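# Hang the power strip on two wall screws

## Task

Put the power strip's keyhole slots over the two screws so that it hangs from them by itself, level, with the narrow part of each keyhole slot uppermost.

## Robot and tools

Robot: two arms, left_arm and right_arm, each ending in a two-finger parallel gripper with a wrist camera. The fingers point along the gripper's own +z axis and close along its y axis. end_effector_position is the spot between the finger pads, roughly 1 cm short of the fingertips. Calibrated bases: left_arm at (-0.011, +0.349, +0.004) m, right_arm at (+0.030, -0.235, +0.025) m.

Frame: everything uses the scene frame. Its origin is at table-top height, halfway between the two nominal bases. +x points out over the table, +y toward left_arm, +z up. Arm names do not match the left or right of any image. Offsets are along these same axes, and rotations turn about the Hand target's position.

execute_actions(actions, cameras): actions is a list of actions. Each action is up to 15 rows, one row per 1/30 s control step; a short action keeps its last row until 15 steps have passed. Every row holds 14 numbers in [-1, 1]: dx, dy, dz, rx, ry, rz, opening for left_arm, followed by the same seven for right_arm. Both arms are always written. dx..rz are offsets, not poses: each row counts from the arm's Hand target at the moment the action began, never from the previous row, so sending the same offset twice moves the arm twice as far. Scale: 1.0 equals 0.6 m for dx, dy, dz and 180 degrees for the rotation vector rx, ry, rz. Six zeros re-request the current Hand target. opening is absolute: +1 fully open (0.094 m), -1 shut. An empty actions list returns the state plus images. cameras: list of names, ["all"], or [].

move(target, speed, blend, opening_speed, grip_force, blocking, cameras): drives grippers along straight lines. target is one 14-number row in the same layout and scale, or a list of up to 15 rows; every row is an offset from the Hand targets as they were when the call started, not from the prior row. speed is path top speed in m/s, 0.002 to 2.9, default 0.25 (turning up to twice that in rad/s); one value or one per row. blend, in metres, rounds corners of a list; 0 stops at each row. opening_speed (0.2 or more, scale units per second) closes fingers gradually, good for fragile parts. grip_force is a per-pad limit of about 10 to 50 N, one value or one per arm; lower values close slowly. blocking=false returns early while the move continues. Paths run at most 10 s and do not avoid obstacles. The result adds a move: line such as done, off_target, moving, held or fault, and limits=paced (pose clipped) or limits=held (steps withheld).

wait(seconds 0 to 10) lets time pass while arms hold. stop() brakes a running move. zoom_image(camera, region=[x0, y0, x1, y1]) enlarges part of the newest image, region in pixels, at most 504 by 504. read_manual gives licence text only. finished_scene(scene) ends the scene irreversibly; the strip must then hang correctly with no robot help.

Cameras (all 896x504): cam_head_left, cam_head_right, cam_high, cam_low, cam_left_wrist, cam_right_wrist. Wrist images may lag while moving.

Reading results: end_effector_position (m) and end_effector_quat_wxyz are scene-frame. Hand target is the last commanded pose after clipping; the next offset counts from it. Grippers often rest a few centimetres away from it because of friction or load; that is not proof of contact. If one stays short, send the remaining distance as an offset. Commanded orientation is clipped to within 40 degrees of the measured one each step. grip_measured uses the opening scale; a hard part under full squeeze reads slightly below its width. grip_effort_nm is gripper motor effort (negative closing), not pad force. Tool commands shows present gripper commands; to leave a gripper unchanged resend its current value, because 0 is a real half-open command. Joint torques include arm weight. A MOTOR HOT line appears at 75 °C; at 90 °C the arm folds and stops working; at 100 °C it collapses.

Avoid: dropping the strip or letting go while it still swings, slams, fast impacts, hard pressing into the screws or wall, grippers or wrist cameras touching each other, anything against a camera cable, the strip leaving the table area, paths passing near an arm's own base, and long stretched or loaded holds that heat motors. To release a push, command the target back behind the gripper. To let go, command an opening clearly above grip_measured.

Each tool is called after "Request:" as name(argument=value, ...), one argument or row to a line, values as JSON.

## Session

Request:
execute_actions(
  actions=[],
)

Scene clock: 0.00 s.
left_arm: end_effector_position=(+0.3733, +0.1807, +0.0660) grip_measured=+1.000 grip_effort_nm=n/a end_effector_quat_wxyz=(+0.304, +0.067, +0.948, -0.063) | right_arm: end_effector_position=(+0.3619, -0.1337, +0.0616) grip_measured=+1.000 grip_effort_nm=n/a end_effector_quat_wxyz=(+0.378, +0.062, +0.923, +0.027)
Joint positions: left_arm=[-0.453 1.685 0.966 -0.229 -0.111 -0.287 0.094] | right_arm=[0.473 1.456 0.513 0.099 0.31 0.468 0.094]
Joint velocities: within noise
Joint torques (N m): no reading
Motor temperatures (°C): left_arm=[27 29 33 41 30 29 30] | right_arm=[30 30 33 38 26 26 24]
Heat: left arm: 41 °C; right arm: 38 °C.
Hand target: left_arm +0.3778, +0.1791, +0.0753; +0.316, +0.065, +0.944, -0.067 | right_arm +0.3644, -0.1336, +0.0660; +0.384, +0.063, +0.921, +0.027
Tool commands: left_gripper/opening=+1.0 right_gripper/opening=+1.0

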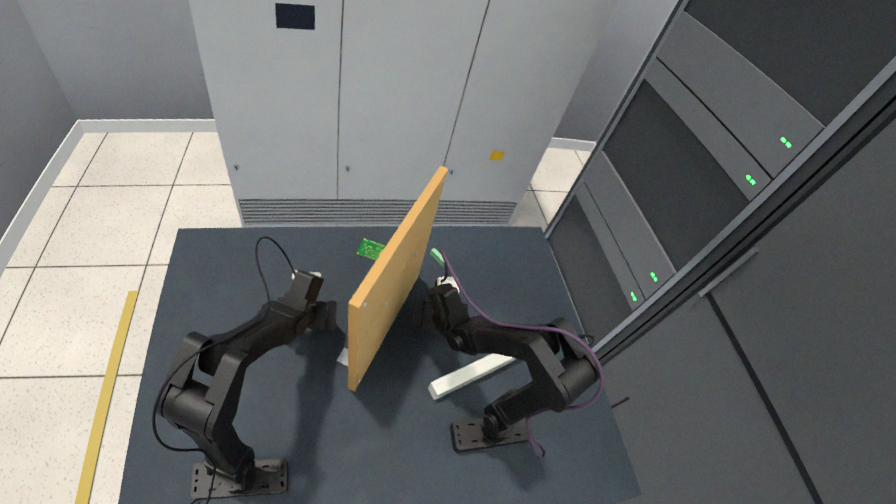

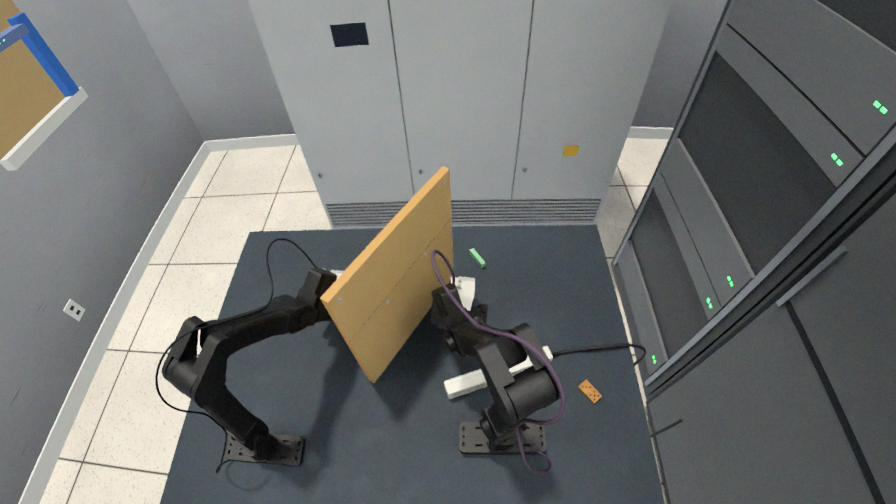

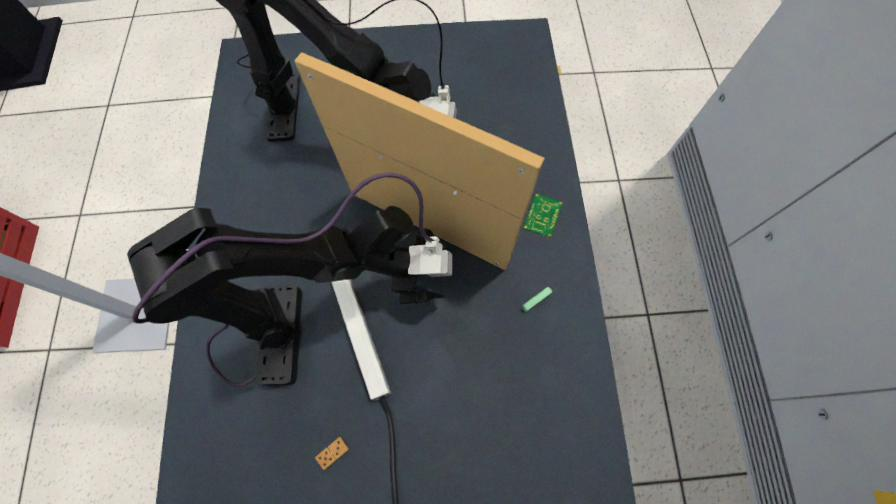

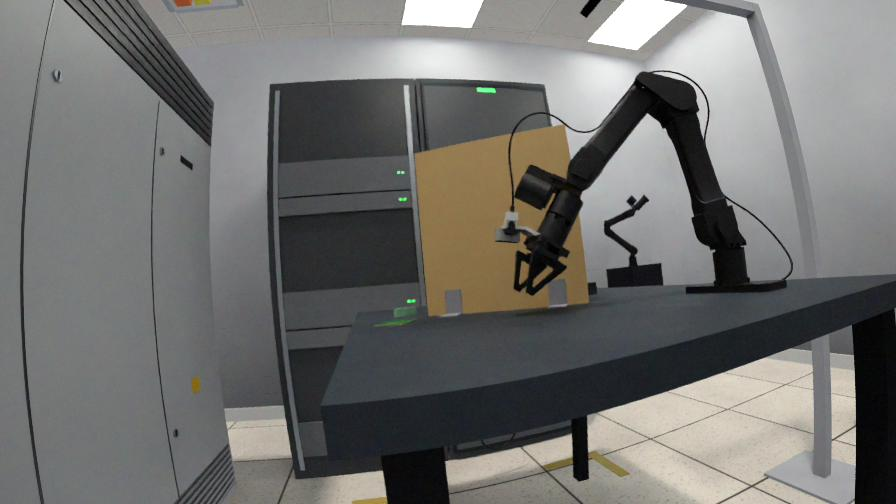

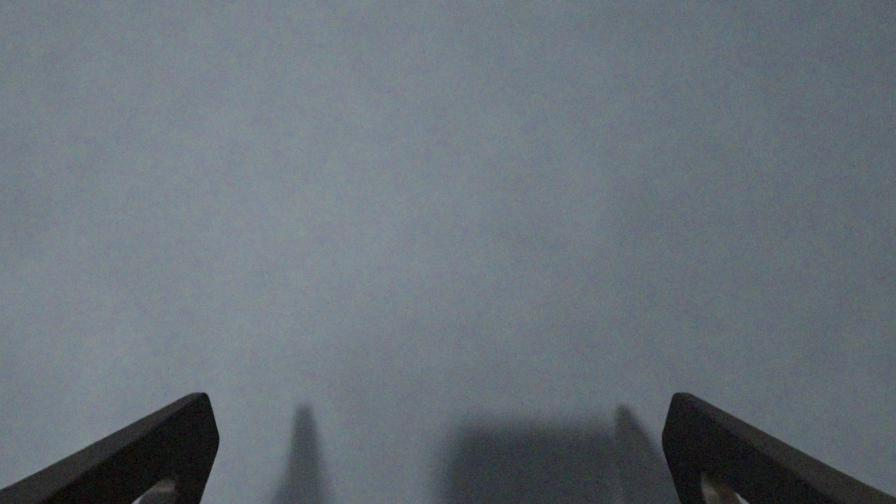

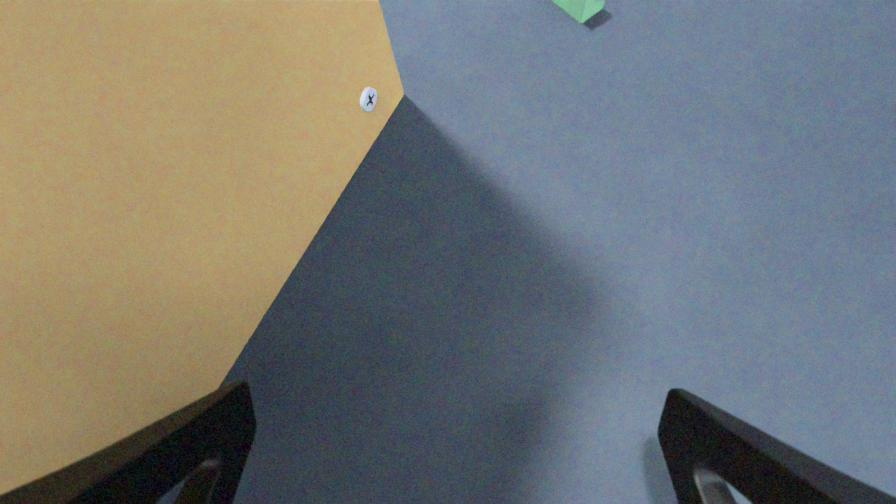

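Request:
zoom_image(
  camera="cam_high",
  region=[280, 40, 560, 280],
)

Request:
zoom_image(
  camera="cam_head_right",
  region=[300, 150, 480, 400],
)

Request:
zoom_image(
  camera="cam_high",
  region=[280, 260, 460, 480],
)

Request:
zoom_image(
  camera="cam_head_right",
  region=[420, 240, 670, 430],
)

Scaled by 1.800 from the camera's 896x504 image, which has a finer 1280x720 frame.

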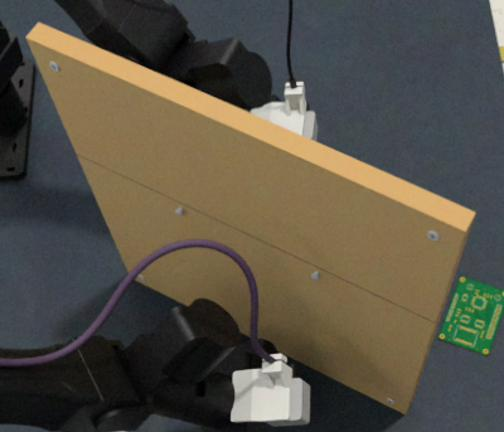

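Scaled by 2.016 from the camera's 896x504 image, which has a finer 1280x720 frame.

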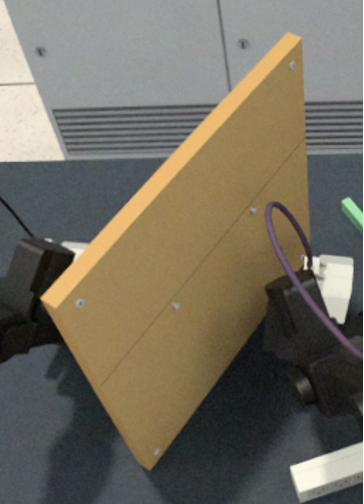

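Scaled by 2.291 from the camera's 896x504 image, which has a finer 1280x720 frame.

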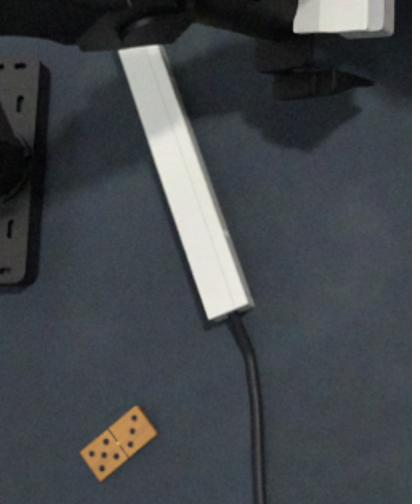

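Scaled by 2.016 from the camera's 896x504 image, which has a finer 1280x720 frame.

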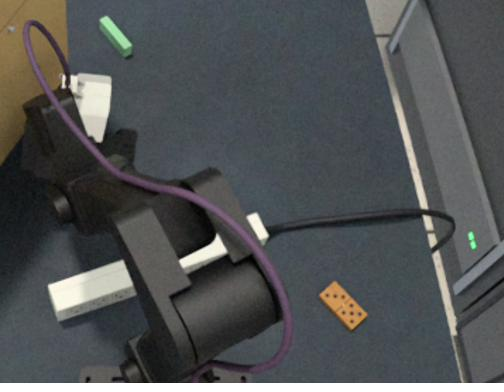

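Request:
zoom_image(
  camera="cam_head_right",
  region=[435, 330, 565, 410],
)

Request:
zoom_image(
  camera="cam_high",
  region=[325, 275, 405, 405],
)

Request:
zoom_image(
  camera="cam_head_left",
  region=[420, 330, 540, 410],
)

Request:
zoom_image(
  camera="cam_right_wrist",
  region=[300, 50, 440, 150],
)

Scaled by 3.877 from the camera's 896x504 image, which has a finer 1280x720 frame.

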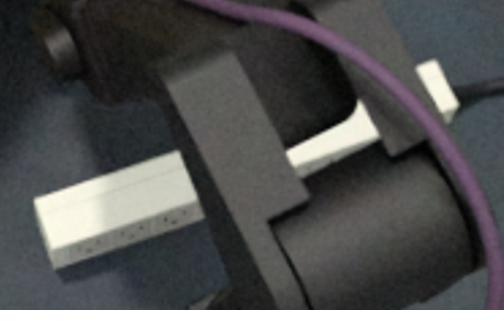

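Scaled by 3.877 from the camera's 896x504 image, which has a finer 1280x720 frame.

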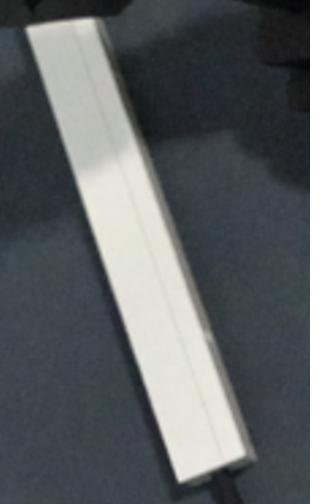

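Scaled by 4.200 from the camera's 896x504 image, which has a finer 1280x720 frame.

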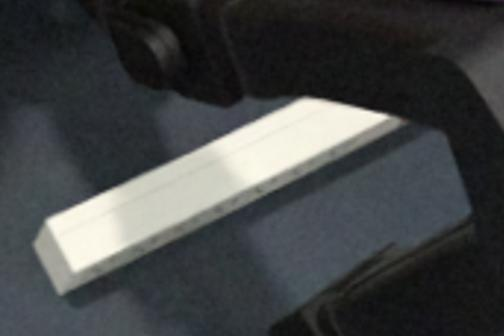

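Scaled by 3.600 from the camera's 896x504 image, which has a finer 1280x720 frame.

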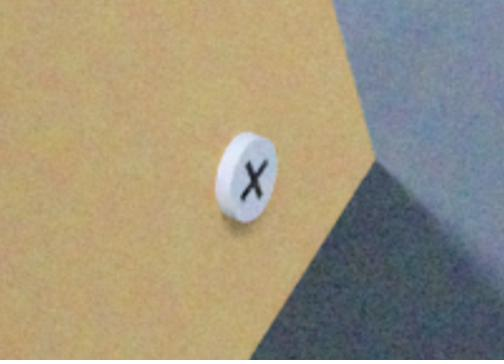

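Request:
move(
  target=[0, 0, 0, 0, 0, 0, 1, 0.0927, -0.1107, 0.2567, -0.0176, 0.2511, 0.0412, 1],
  speed=0.3,
  cameras=["all"],
)

Scene clock: 23.30 s.
left_arm: end_effector_position=(+0.3733, +0.1807, +0.0660) grip_measured=+1.000 grip_effort_nm=0.00 end_effector_quat_wxyz=(+0.304, +0.067, +0.948, -0.063) | right_arm: end_effector_position=(+0.4189, -0.2012, +0.2210) grip_measured=+1.000 grip_effort_nm=0.00 end_effector_quat_wxyz=(+0.054, +0.003, +0.999, +0.001)
Joint positions: left_arm=[-0.453 1.685 0.966 -0.229 -0.111 -0.287 0.094] | right_arm=[0.109 1.983 2.085 -1.565 0.008 0.094 0.094]
Joint torques (N m): left_arm=[-0.03 -7.36 7.49 1.36 -0.13 0.04] | right_arm=[0.17 -8.58 7.42 0.57 -0.13 0.01]
Motor temperatures (°C): left_arm=[27 30 38 42 30 29 29] | right_arm=[30 31 35 39 26 25 24]
Heat: left arm: 42 °C; right arm: 39 °C.
Hand target: left_arm +0.3778, +0.1791, +0.0753; +0.316, +0.065, +0.944, -0.067 | right_arm +0.4200, -0.1998, +0.2200; +0.000, +0.000, +1.000, +0.000
Off the commanded pose: left_arm 0.010 m, 1 deg | right_arm 0.002 m, 6 deg.
joint sent to its limit (right arm) — joint 4 (wrist pitch), lower limit. The joint targets are off in orientation, not in position.
move: off_target (right_arm)
camera_calibration:
cam_right_wrist: T_world_to_cam=[[0.0129007, -0.99962, -0.0243474, -0.196262], [-0.950195, -0.0198383, 0.311023, 0.361502], [-0.311388, 0.0191224, -0.950091, 0.434233], [0, 0, 0, 1]] pos_world=[0.481244, -0.19732, 0.295347]

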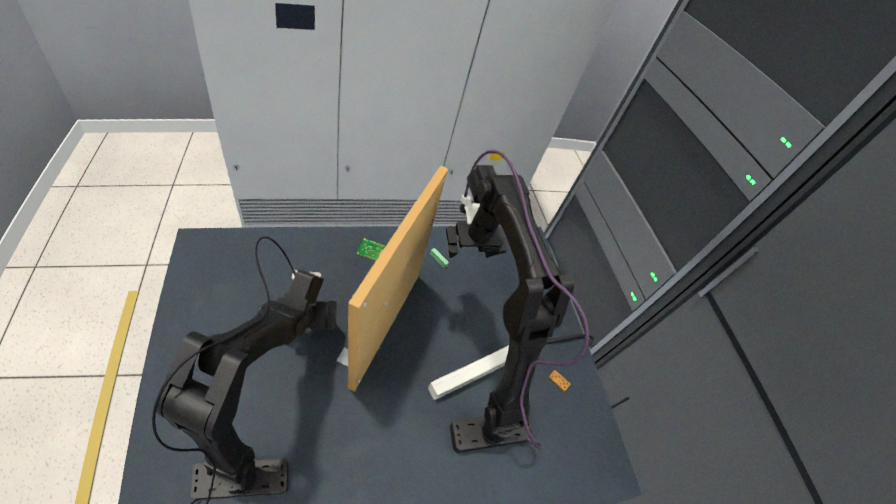

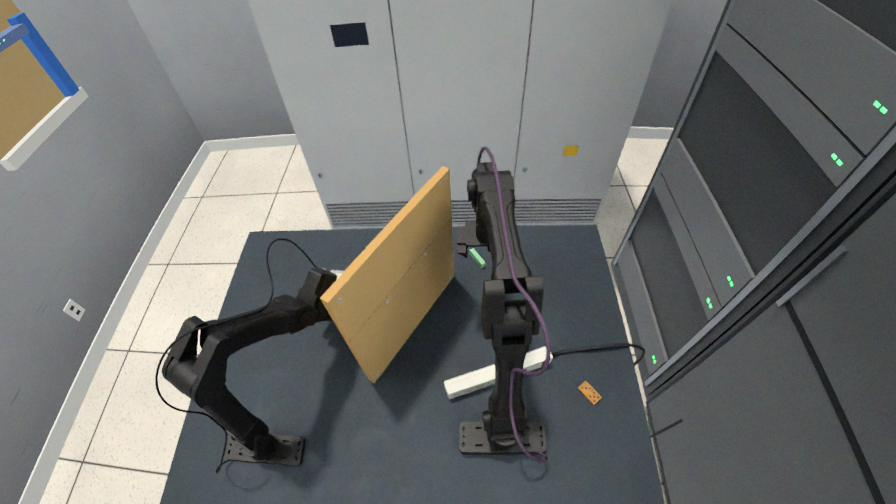

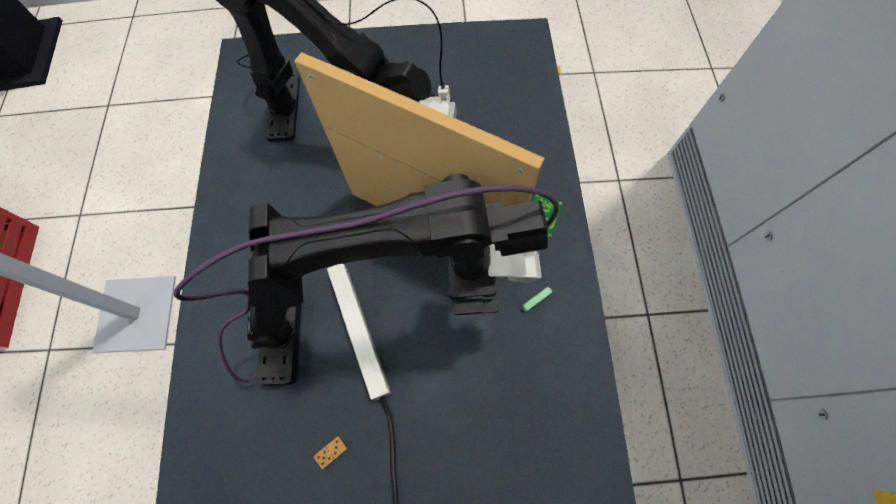

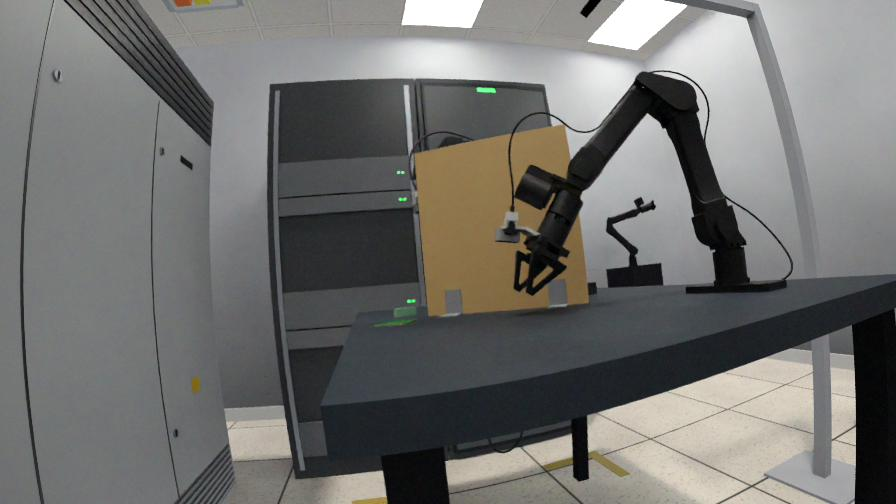

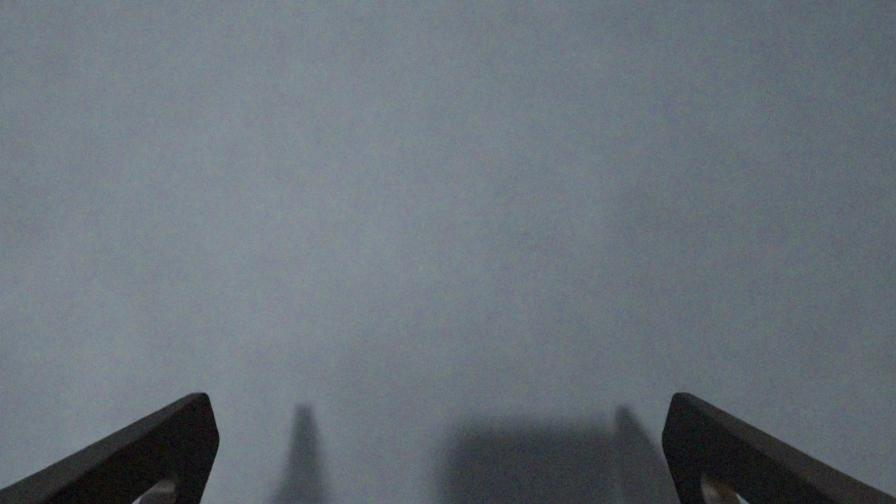

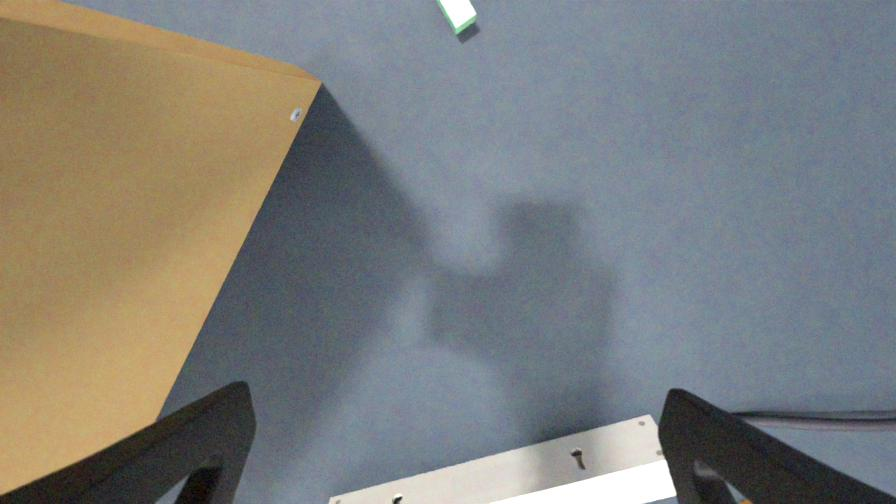

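Request:
zoom_image(
  camera="cam_right_wrist",
  region=[540, 410, 680, 504],
)

Request:
zoom_image(
  camera="cam_right_wrist",
  region=[320, 420, 460, 504],
)

Request:
zoom_image(
  camera="cam_head_right",
  region=[320, 160, 470, 390],
)

Scaled by 3.600 from the camera's 896x504 image, which has a finer 1280x720 frame.

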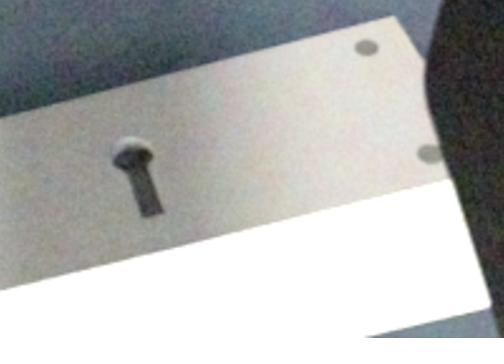

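Scaled by 3.600 from the camera's 896x504 image, which has a finer 1280x720 frame.

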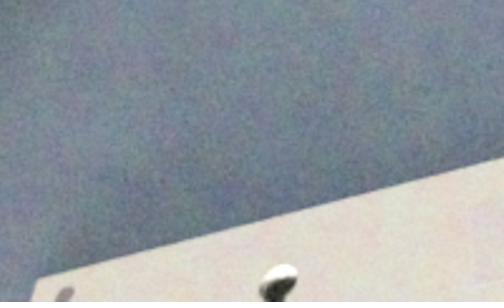

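Scaled by 2.191 from the camera's 896x504 image, which has a finer 1280x720 frame.

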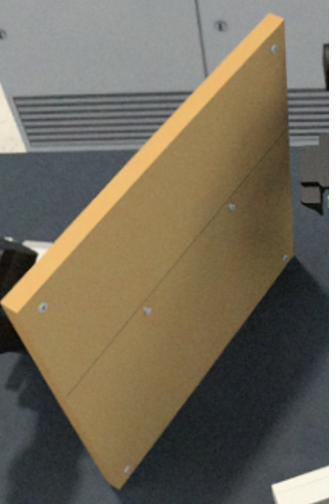

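Request:
zoom_image(
  camera="cam_head_right",
  region=[370, 230, 450, 320],
)

Request:
zoom_image(
  camera="cam_high",
  region=[340, 120, 420, 190],
)

Request:
zoom_image(
  camera="cam_head_left",
  region=[340, 160, 460, 400],
)

Scaled by 5.600 from the camera's 896x504 image, which has a finer 1280x720 frame.

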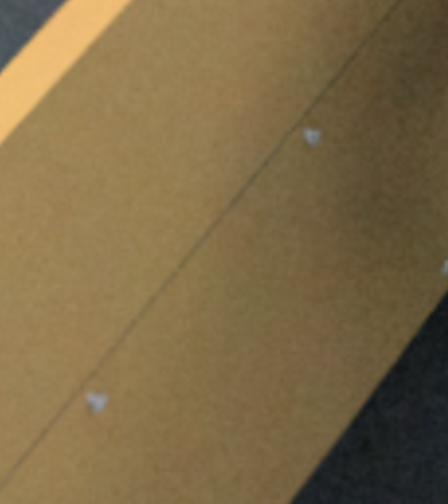

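Scaled by 6.300 from the camera's 896x504 image, which has a finer 1280x720 frame.

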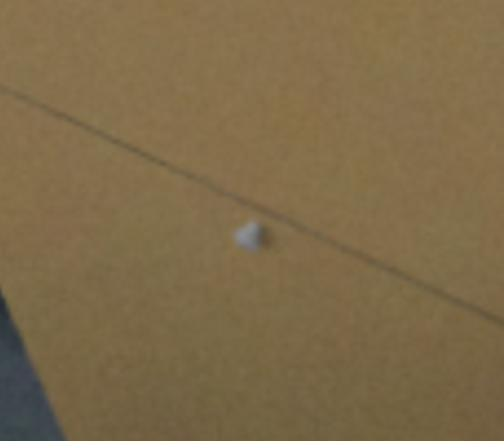

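Scaled by 2.100 from the camera's 896x504 image, which has a finer 1280x720 frame.

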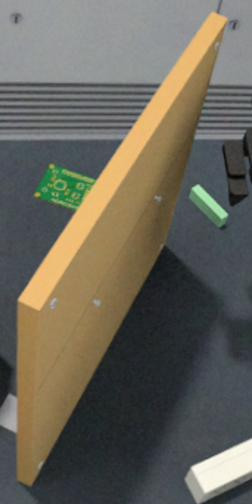

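Request:
move(
  target=[0, 0, 0, 0, 0, 0, 1, -0.25, 0.1333, 0.1333, 0.0872, -0.2396, 0.2105, 1],
  speed=0.25,
  cameras=["cam_right_wrist", "cam_head_right", "cam_high"],
)

Scene clock: 55.83 s.
left_arm: end_effector_position=(+0.3733, +0.1807, +0.0660) grip_measured=+1.000 grip_effort_nm=0.00 end_effector_quat_wxyz=(+0.304, +0.067, +0.948, -0.063) | right_arm: end_effector_position=(+0.2705, -0.1239, +0.2996) grip_measured=+1.000 grip_effort_nm=0.00 end_effector_quat_wxyz=(+0.354, -0.308, +0.874, +0.124)
Joint positions: left_arm=[-0.453 1.685 0.966 -0.229 -0.111 -0.287 0.094] | right_arm=[0.239 0.997 1.239 -1.097 -0.312 -0.341 0.094]
Joint torques (N m): left_arm=[-0.03 -7.36 7.49 1.36 -0.13 0.04] | right_arm=[0.38 -1.7 5.12 1.8 -0.3 -0.04]
Heat: left arm: 41 °C; right arm: 37 °C.
Hand target: left_arm +0.3778, +0.1791, +0.0753; +0.316, +0.065, +0.944, -0.067 | right_arm +0.2700, -0.1199, +0.2999; +0.359, -0.316, +0.868, +0.131
Off the commanded pose: left_arm 0.010 m, 1 deg | right_arm 0.004 m, 1 deg.
move: done
camera_calibration:
cam_right_wrist: T_world_to_cam=[[0.648784, -0.760954, -0.00542335, -0.263194], [-0.717539, -0.609364, -0.337362, 0.255831], [0.253412, 0.222766, -0.941359, 0.331066], [0, 0, 0, 1]] pos_world=[0.270428, -0.118134, 0.396533]
Images, in order (width x height): cam_head_right 896x504, cam_high 896x504, cam_right_wrist 896x504.

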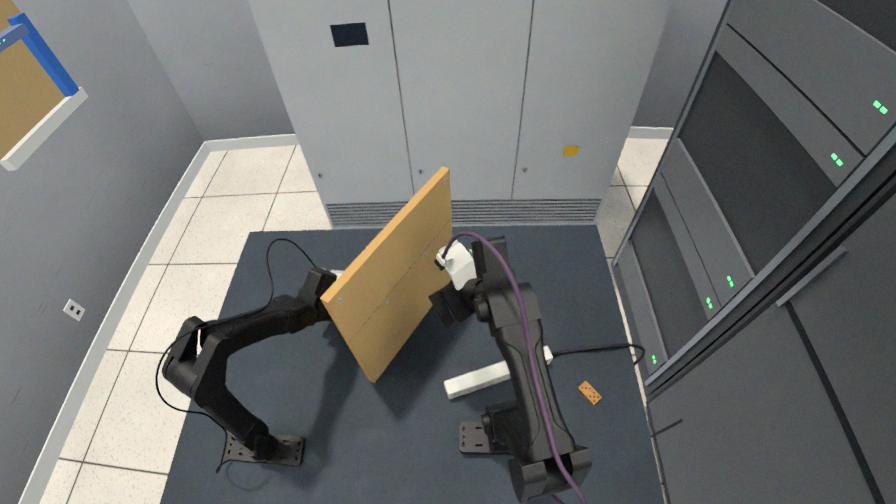

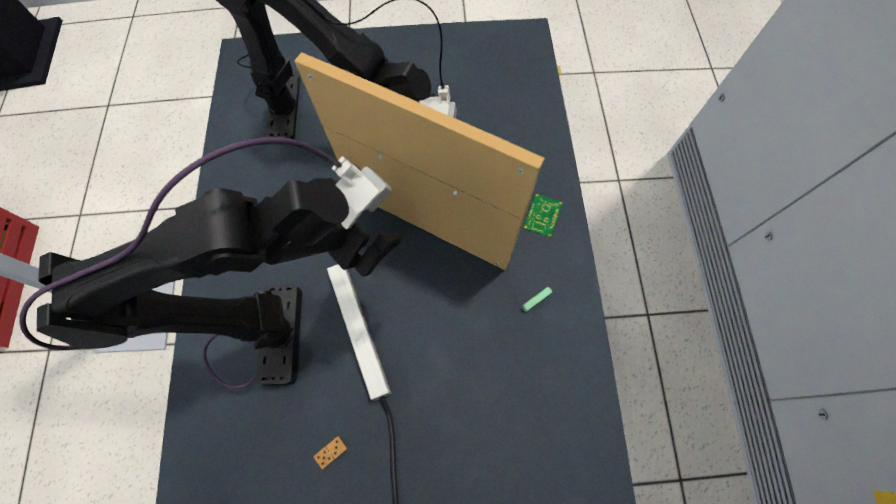

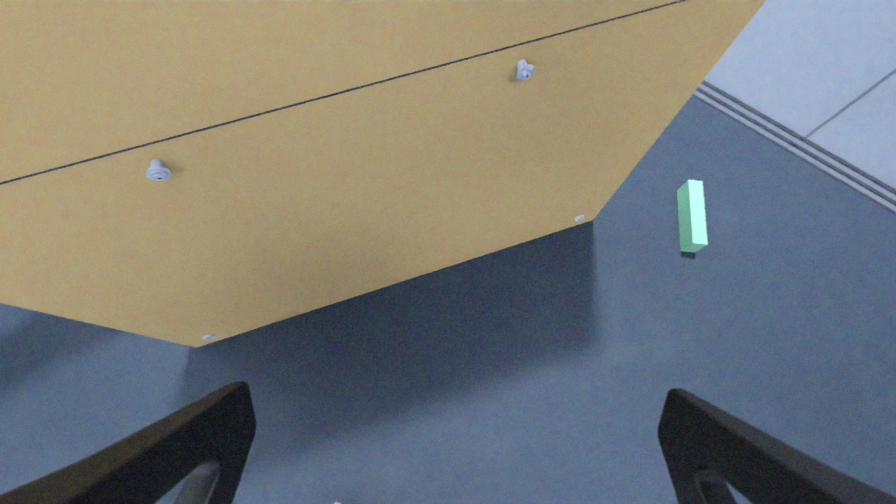

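Request:
zoom_image(
  camera="cam_right_wrist",
  region=[120, 135, 200, 205],
)

Request:
zoom_image(
  camera="cam_right_wrist",
  region=[485, 35, 565, 105],
)

Request:
zoom_image(
  camera="cam_right_wrist",
  region=[540, 180, 640, 260],
)

Request:
zoom_image(
  camera="cam_right_wrist",
  region=[160, 300, 260, 380],
)

Scaled by 6.300 from the camera's 896x504 image, which has a finer 1280x720 frame.

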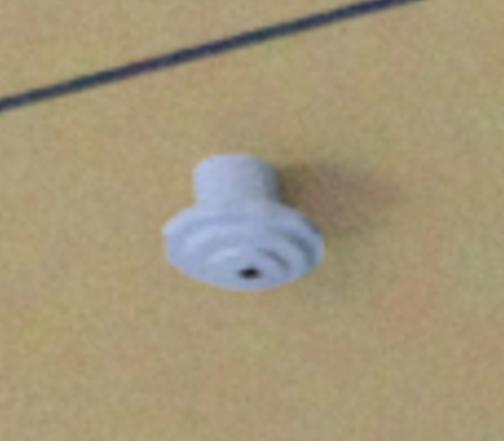

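Scaled by 6.300 from the camera's 896x504 image, which has a finer 1280x720 frame.

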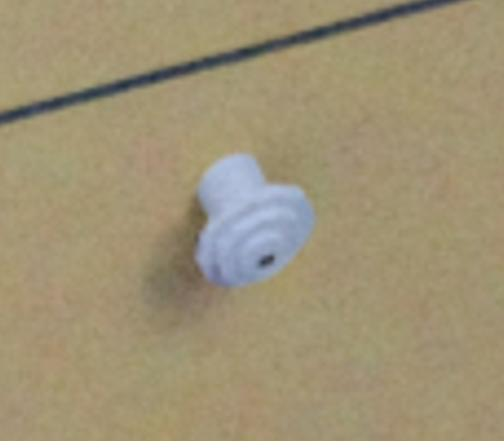

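Scaled by 5.040 from the camera's 896x504 image, which has a finer 1280x720 frame.

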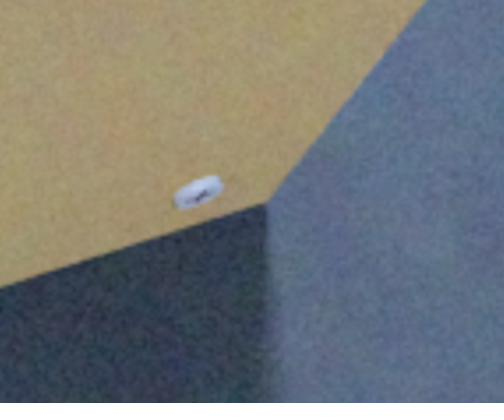

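Scaled by 5.040 from the camera's 896x504 image, which has a finer 1280x720 frame.

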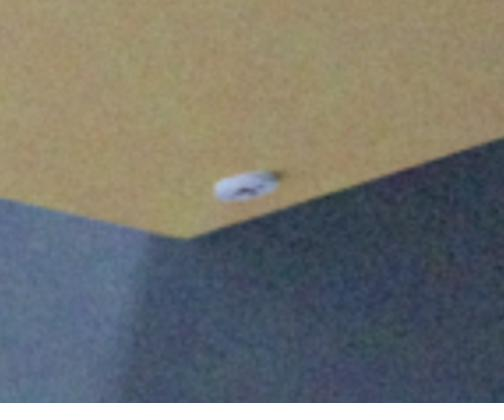

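Request:
move(
  target=[0, 0, 0, 0, 0, 0, 1, -0.149, -0.1835, -0.2332, 0.0750, 0.2809, -0.5746, 1],
  speed=0.35,
  cameras=["cam_right_wrist", "cam_head_right", "cam_high"],
)

Scene clock: 109.23 s.
left_arm: end_effector_position=(+0.3733, +0.1807, +0.0660) grip_measured=+1.000 grip_effort_nm=0.00 end_effector_quat_wxyz=(+0.304, +0.067, +0.948, -0.063) | right_arm: end_effector_position=(+0.1879, -0.2295, +0.1631) grip_measured=+1.000 grip_effort_nm=-0.01 end_effector_quat_wxyz=(+0.014, +0.568, +0.823, +0.008)
Joint positions: left_arm=[-0.453 1.685 0.966 -0.229 -0.111 -0.287 0.094] | right_arm=[0.054 1.1 0.998 -1.437 0.004 1.242 0.094]
Joint torques (N m): left_arm=[-0.02 -7.36 7.5 1.36 -0.13 0.03] | right_arm=[-0.43 -1.55 4.79 0.4 0 0.09]
Heat: left arm: 41 °C; right arm: 39 °C.
Hand target: left_arm +0.3778, +0.1791, +0.0753; +0.316, +0.065, +0.944, -0.067 | right_arm +0.1806, -0.2300, +0.1600; +0.000, +0.573, +0.820, +0.000
Off the commanded pose: left_arm 0.010 m, 1 deg | right_arm 0.008 m, 2 deg.
move: done
camera_calibration:
cam_right_wrist: T_world_to_cam=[[-0.927484, -0.370044, -0.0532886, 0.102958], [-0.359488, 0.843577, 0.398931, 0.232324], [-0.102669, 0.389159, -0.915431, 0.347972], [0, 0, 0, 1]] pos_world=[0.214735, -0.293301, 0.231349]
Images, in order (width x height): cam_head_right 896x504, cam_high 896x504, cam_right_wrist 896x504.

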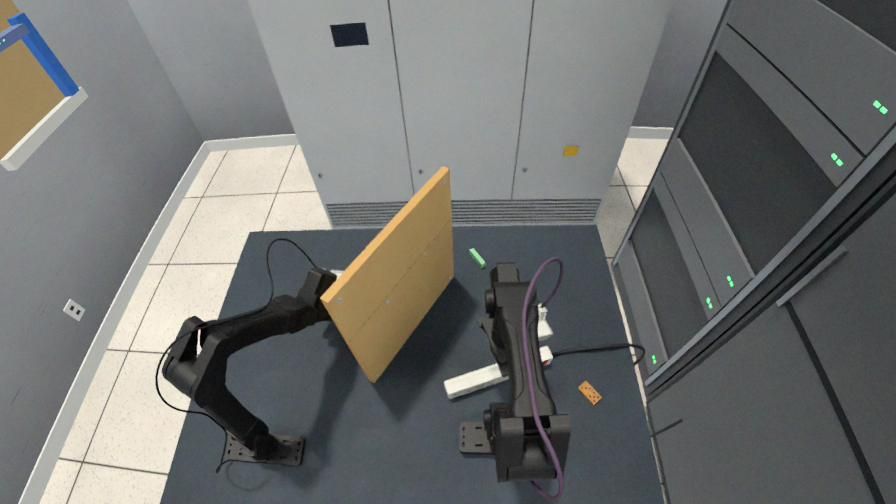

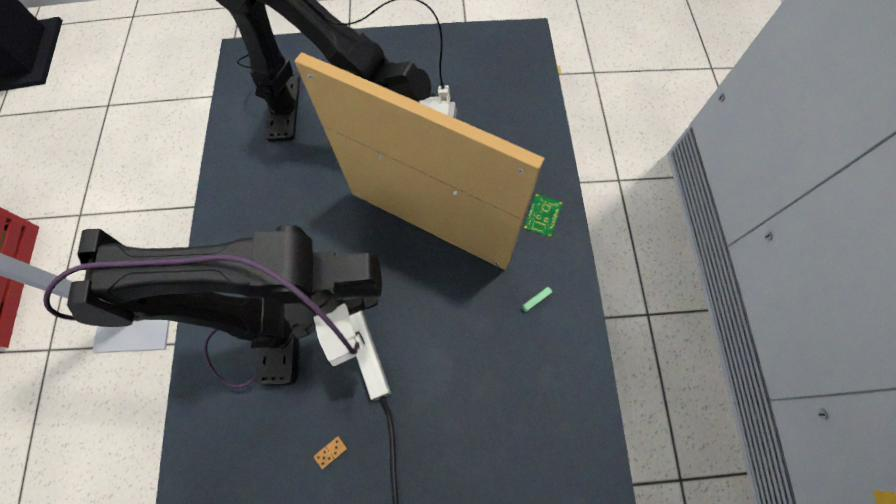

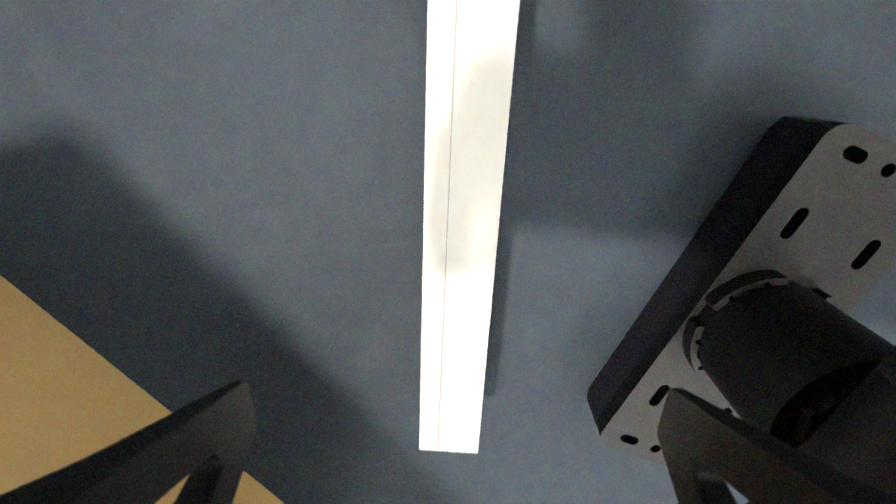

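Request:
zoom_image(
  camera="cam_right_wrist",
  region=[150, 360, 290, 504],
)

Request:
zoom_image(
  camera="cam_right_wrist",
  region=[630, 360, 770, 504],
)

Request:
zoom_image(
  camera="cam_right_wrist",
  region=[390, 380, 520, 480],
)

Scaled by 3.500 from the camera's 896x504 image, which has a finer 1280x720 frame.

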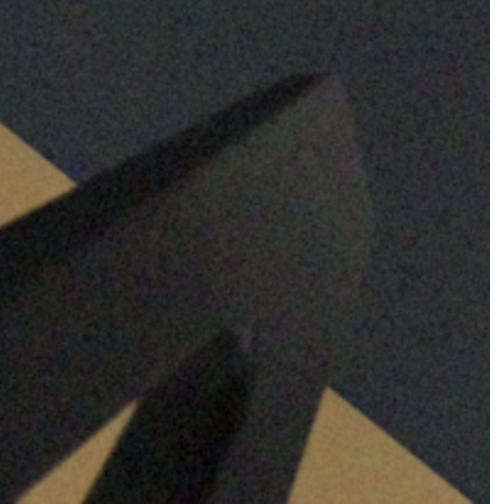

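Scaled by 3.500 from the camera's 896x504 image, which has a finer 1280x720 frame.

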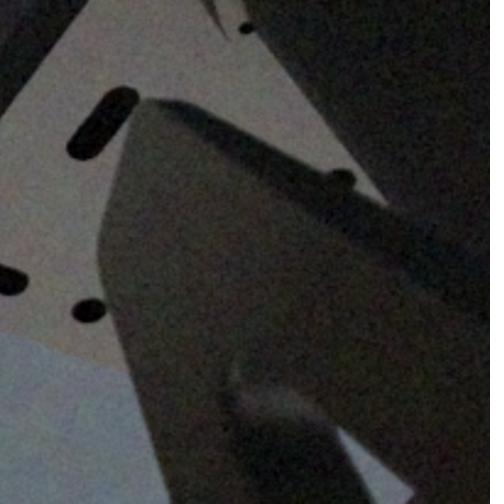

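Scaled by 3.877 from the camera's 896x504 image, which has a finer 1280x720 frame.

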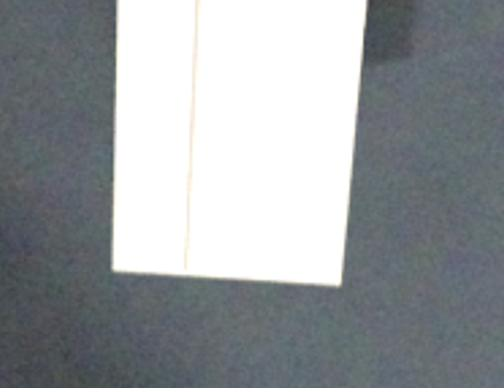

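Request:
move(
  target=[
    [0, 0, 0, 0, 0, 0, 1, -0.0027, 0.0008, -0.08, 0, 0.0103, -0.0072, 0.4],
    [0, 0, 0, 0, 0, 0, 1, -0.0027, 0.0008, -0.203, 0, 0.0103, -0.0072, 0.4],
  ],
  speed=[0.2, 0.12],
  blend=[0.02, 0],
  cameras=["cam_right_wrist", "cam_high"],
)

Scene clock: 123.63 s.
left_arm: end_effector_position=(+0.3733, +0.1807, +0.0660) grip_measured=+1.000 grip_effort_nm=0.01 end_effector_quat_wxyz=(+0.304, +0.067, +0.948, -0.063) | right_arm: end_effector_position=(+0.1831, -0.2259, +0.0421) grip_measured=+0.401 grip_effort_nm=-0.07 end_effector_quat_wxyz=(-0.012, +0.578, +0.816, +0.002)
Joint positions: left_arm=[-0.453 1.685 0.966 -0.229 -0.111 -0.287 0.094] | right_arm=[0.054 1.203 0.567 -0.952 -0.018 1.267 0.066]
Joint torques (N m): left_arm=[-0.03 -7.36 7.49 1.36 -0.13 0.04] | right_arm=[-0.43 -1.83 4.18 0.53 0.1 0.08]
Heat: left arm: 40 °C; right arm: 37 °C.
Hand target: left_arm +0.3778, +0.1791, +0.0753; +0.316, +0.065, +0.944, -0.067 | right_arm +0.1791, -0.2295, +0.0382; -0.013, +0.582, +0.813, -0.009
Off the commanded pose: left_arm 0.010 m, 1 deg | right_arm 0.007 m, 1 deg.
move: done
camera_calibration:
cam_right_wrist: T_world_to_cam=[[-0.938267, -0.345645, -0.0136132, 0.0992318], [-0.317167, 0.843922, 0.432667, 0.266701], [-0.138061, 0.410275, -0.901451, 0.245892], [0, 0, 0, 1]] pos_world=[0.211643, -0.291659, 0.107618]
Images, in order (width x height): cam_high 896x504, cam_right_wrist 896x504.

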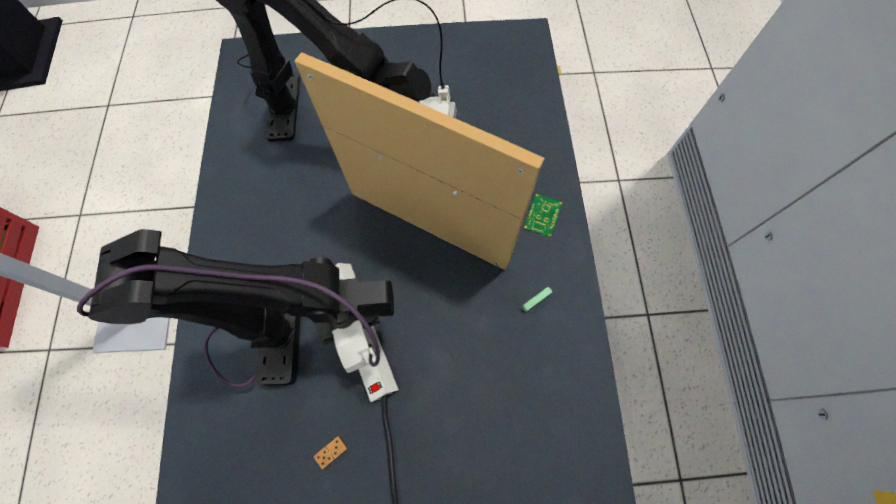

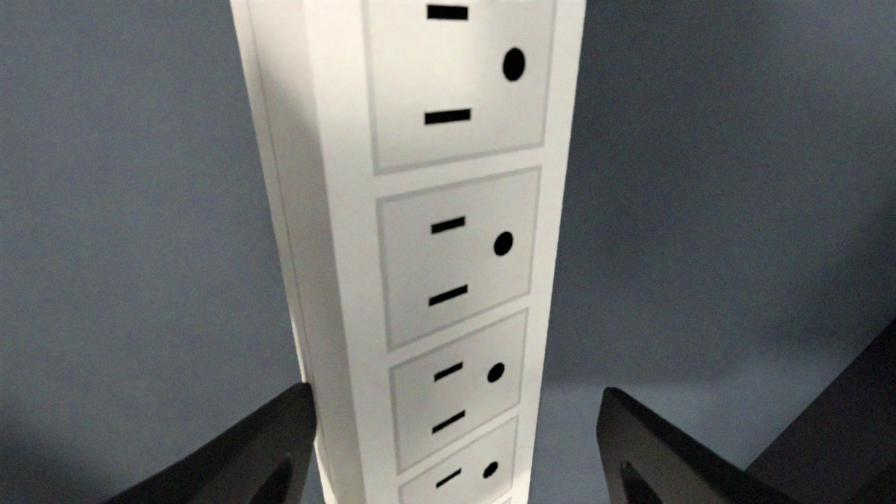

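Request:
zoom_image(
  camera="cam_right_wrist",
  region=[200, 260, 640, 504],
)

Request:
zoom_image(
  camera="cam_high",
  region=[310, 250, 420, 410],
)

Scaled by 1.145 from the camera's 896x504 image, which has a finer 1280x720 frame.

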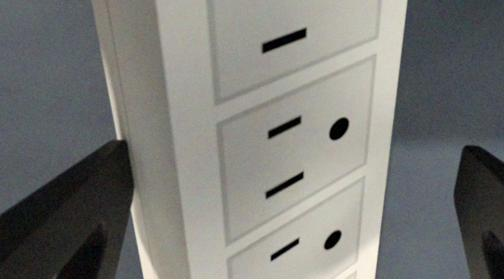

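Scaled by 3.150 from the camera's 896x504 image, which has a finer 1280x720 frame.

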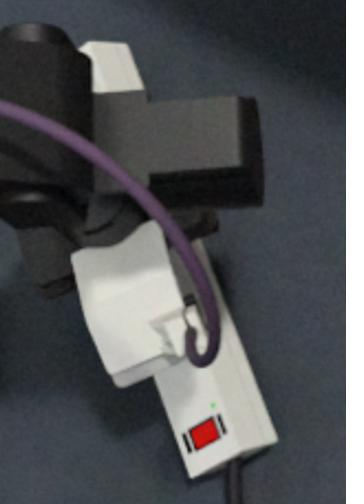

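Request:
move(
  target=[0, 0, 0, 0, 0, 0, 1, 0, 0, 0, 0, 0, 0, 1],
  opening_speed=0.3,
  cameras=["cam_right_wrist", "cam_high"],
)

Scene clock: 129.73 s.
left_arm: end_effector_position=(+0.3733, +0.1807, +0.0660) grip_measured=+1.000 grip_effort_nm=0.00 end_effector_quat_wxyz=(+0.304, +0.067, +0.948, -0.063) | right_arm: end_effector_position=(+0.1833, -0.2260, +0.0421) grip_measured=+0.998 grip_effort_nm=0.09 end_effector_quat_wxyz=(-0.012, +0.578, +0.816, +0.002)
Joint positions: left_arm=[-0.453 1.685 0.966 -0.229 -0.111 -0.287 0.094] | right_arm=[0.054 1.203 0.567 -0.951 -0.017 1.267 0.094]
Joint torques (N m): left_arm=[-0.02 -7.36 7.5 1.36 -0.14 0.03] | right_arm=[-0.27 -1.74 4.19 0.55 0.11 0.11]
Heat: left arm: 40 °C; right arm: 36 °C.
Hand target: left_arm +0.3778, +0.1791, +0.0753; +0.316, +0.065, +0.944, -0.067 | right_arm +0.1791, -0.2296, +0.0382; -0.013, +0.582, +0.813, -0.009
Off the commanded pose: left_arm 0.010 m, 1 deg | right_arm 0.007 m, 1 deg.
move: done
camera_calibration:
cam_right_wrist: T_world_to_cam=[[-0.938238, -0.345699, -0.0142136, 0.0993693], [-0.317551, 0.844077, 0.432082, 0.266879], [-0.137373, 0.409909, -0.901722, 0.245773], [0, 0, 0, 1]] pos_world=[0.211742, -0.291659, 0.107718]
Images, in order (width x height): cam_high 896x504, cam_right_wrist 896x504.

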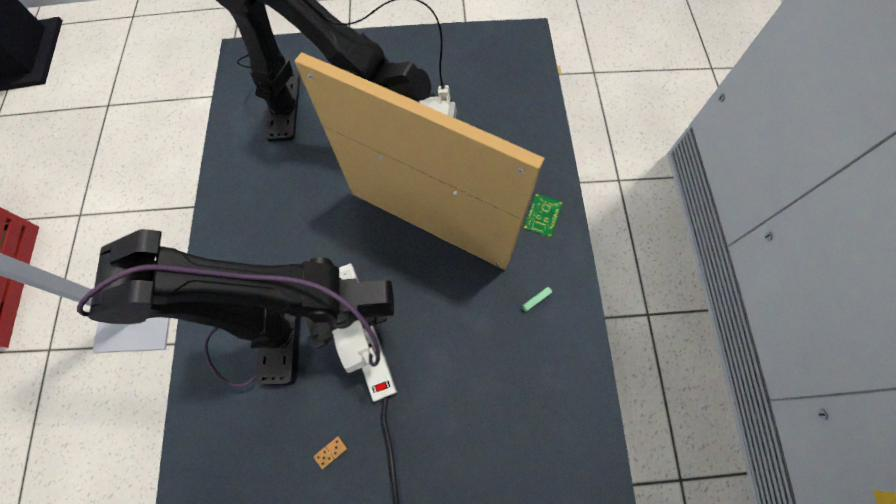

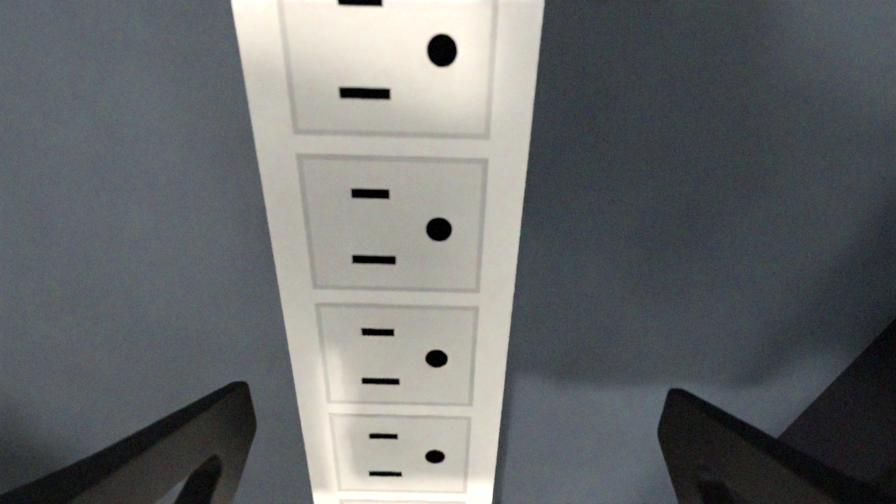

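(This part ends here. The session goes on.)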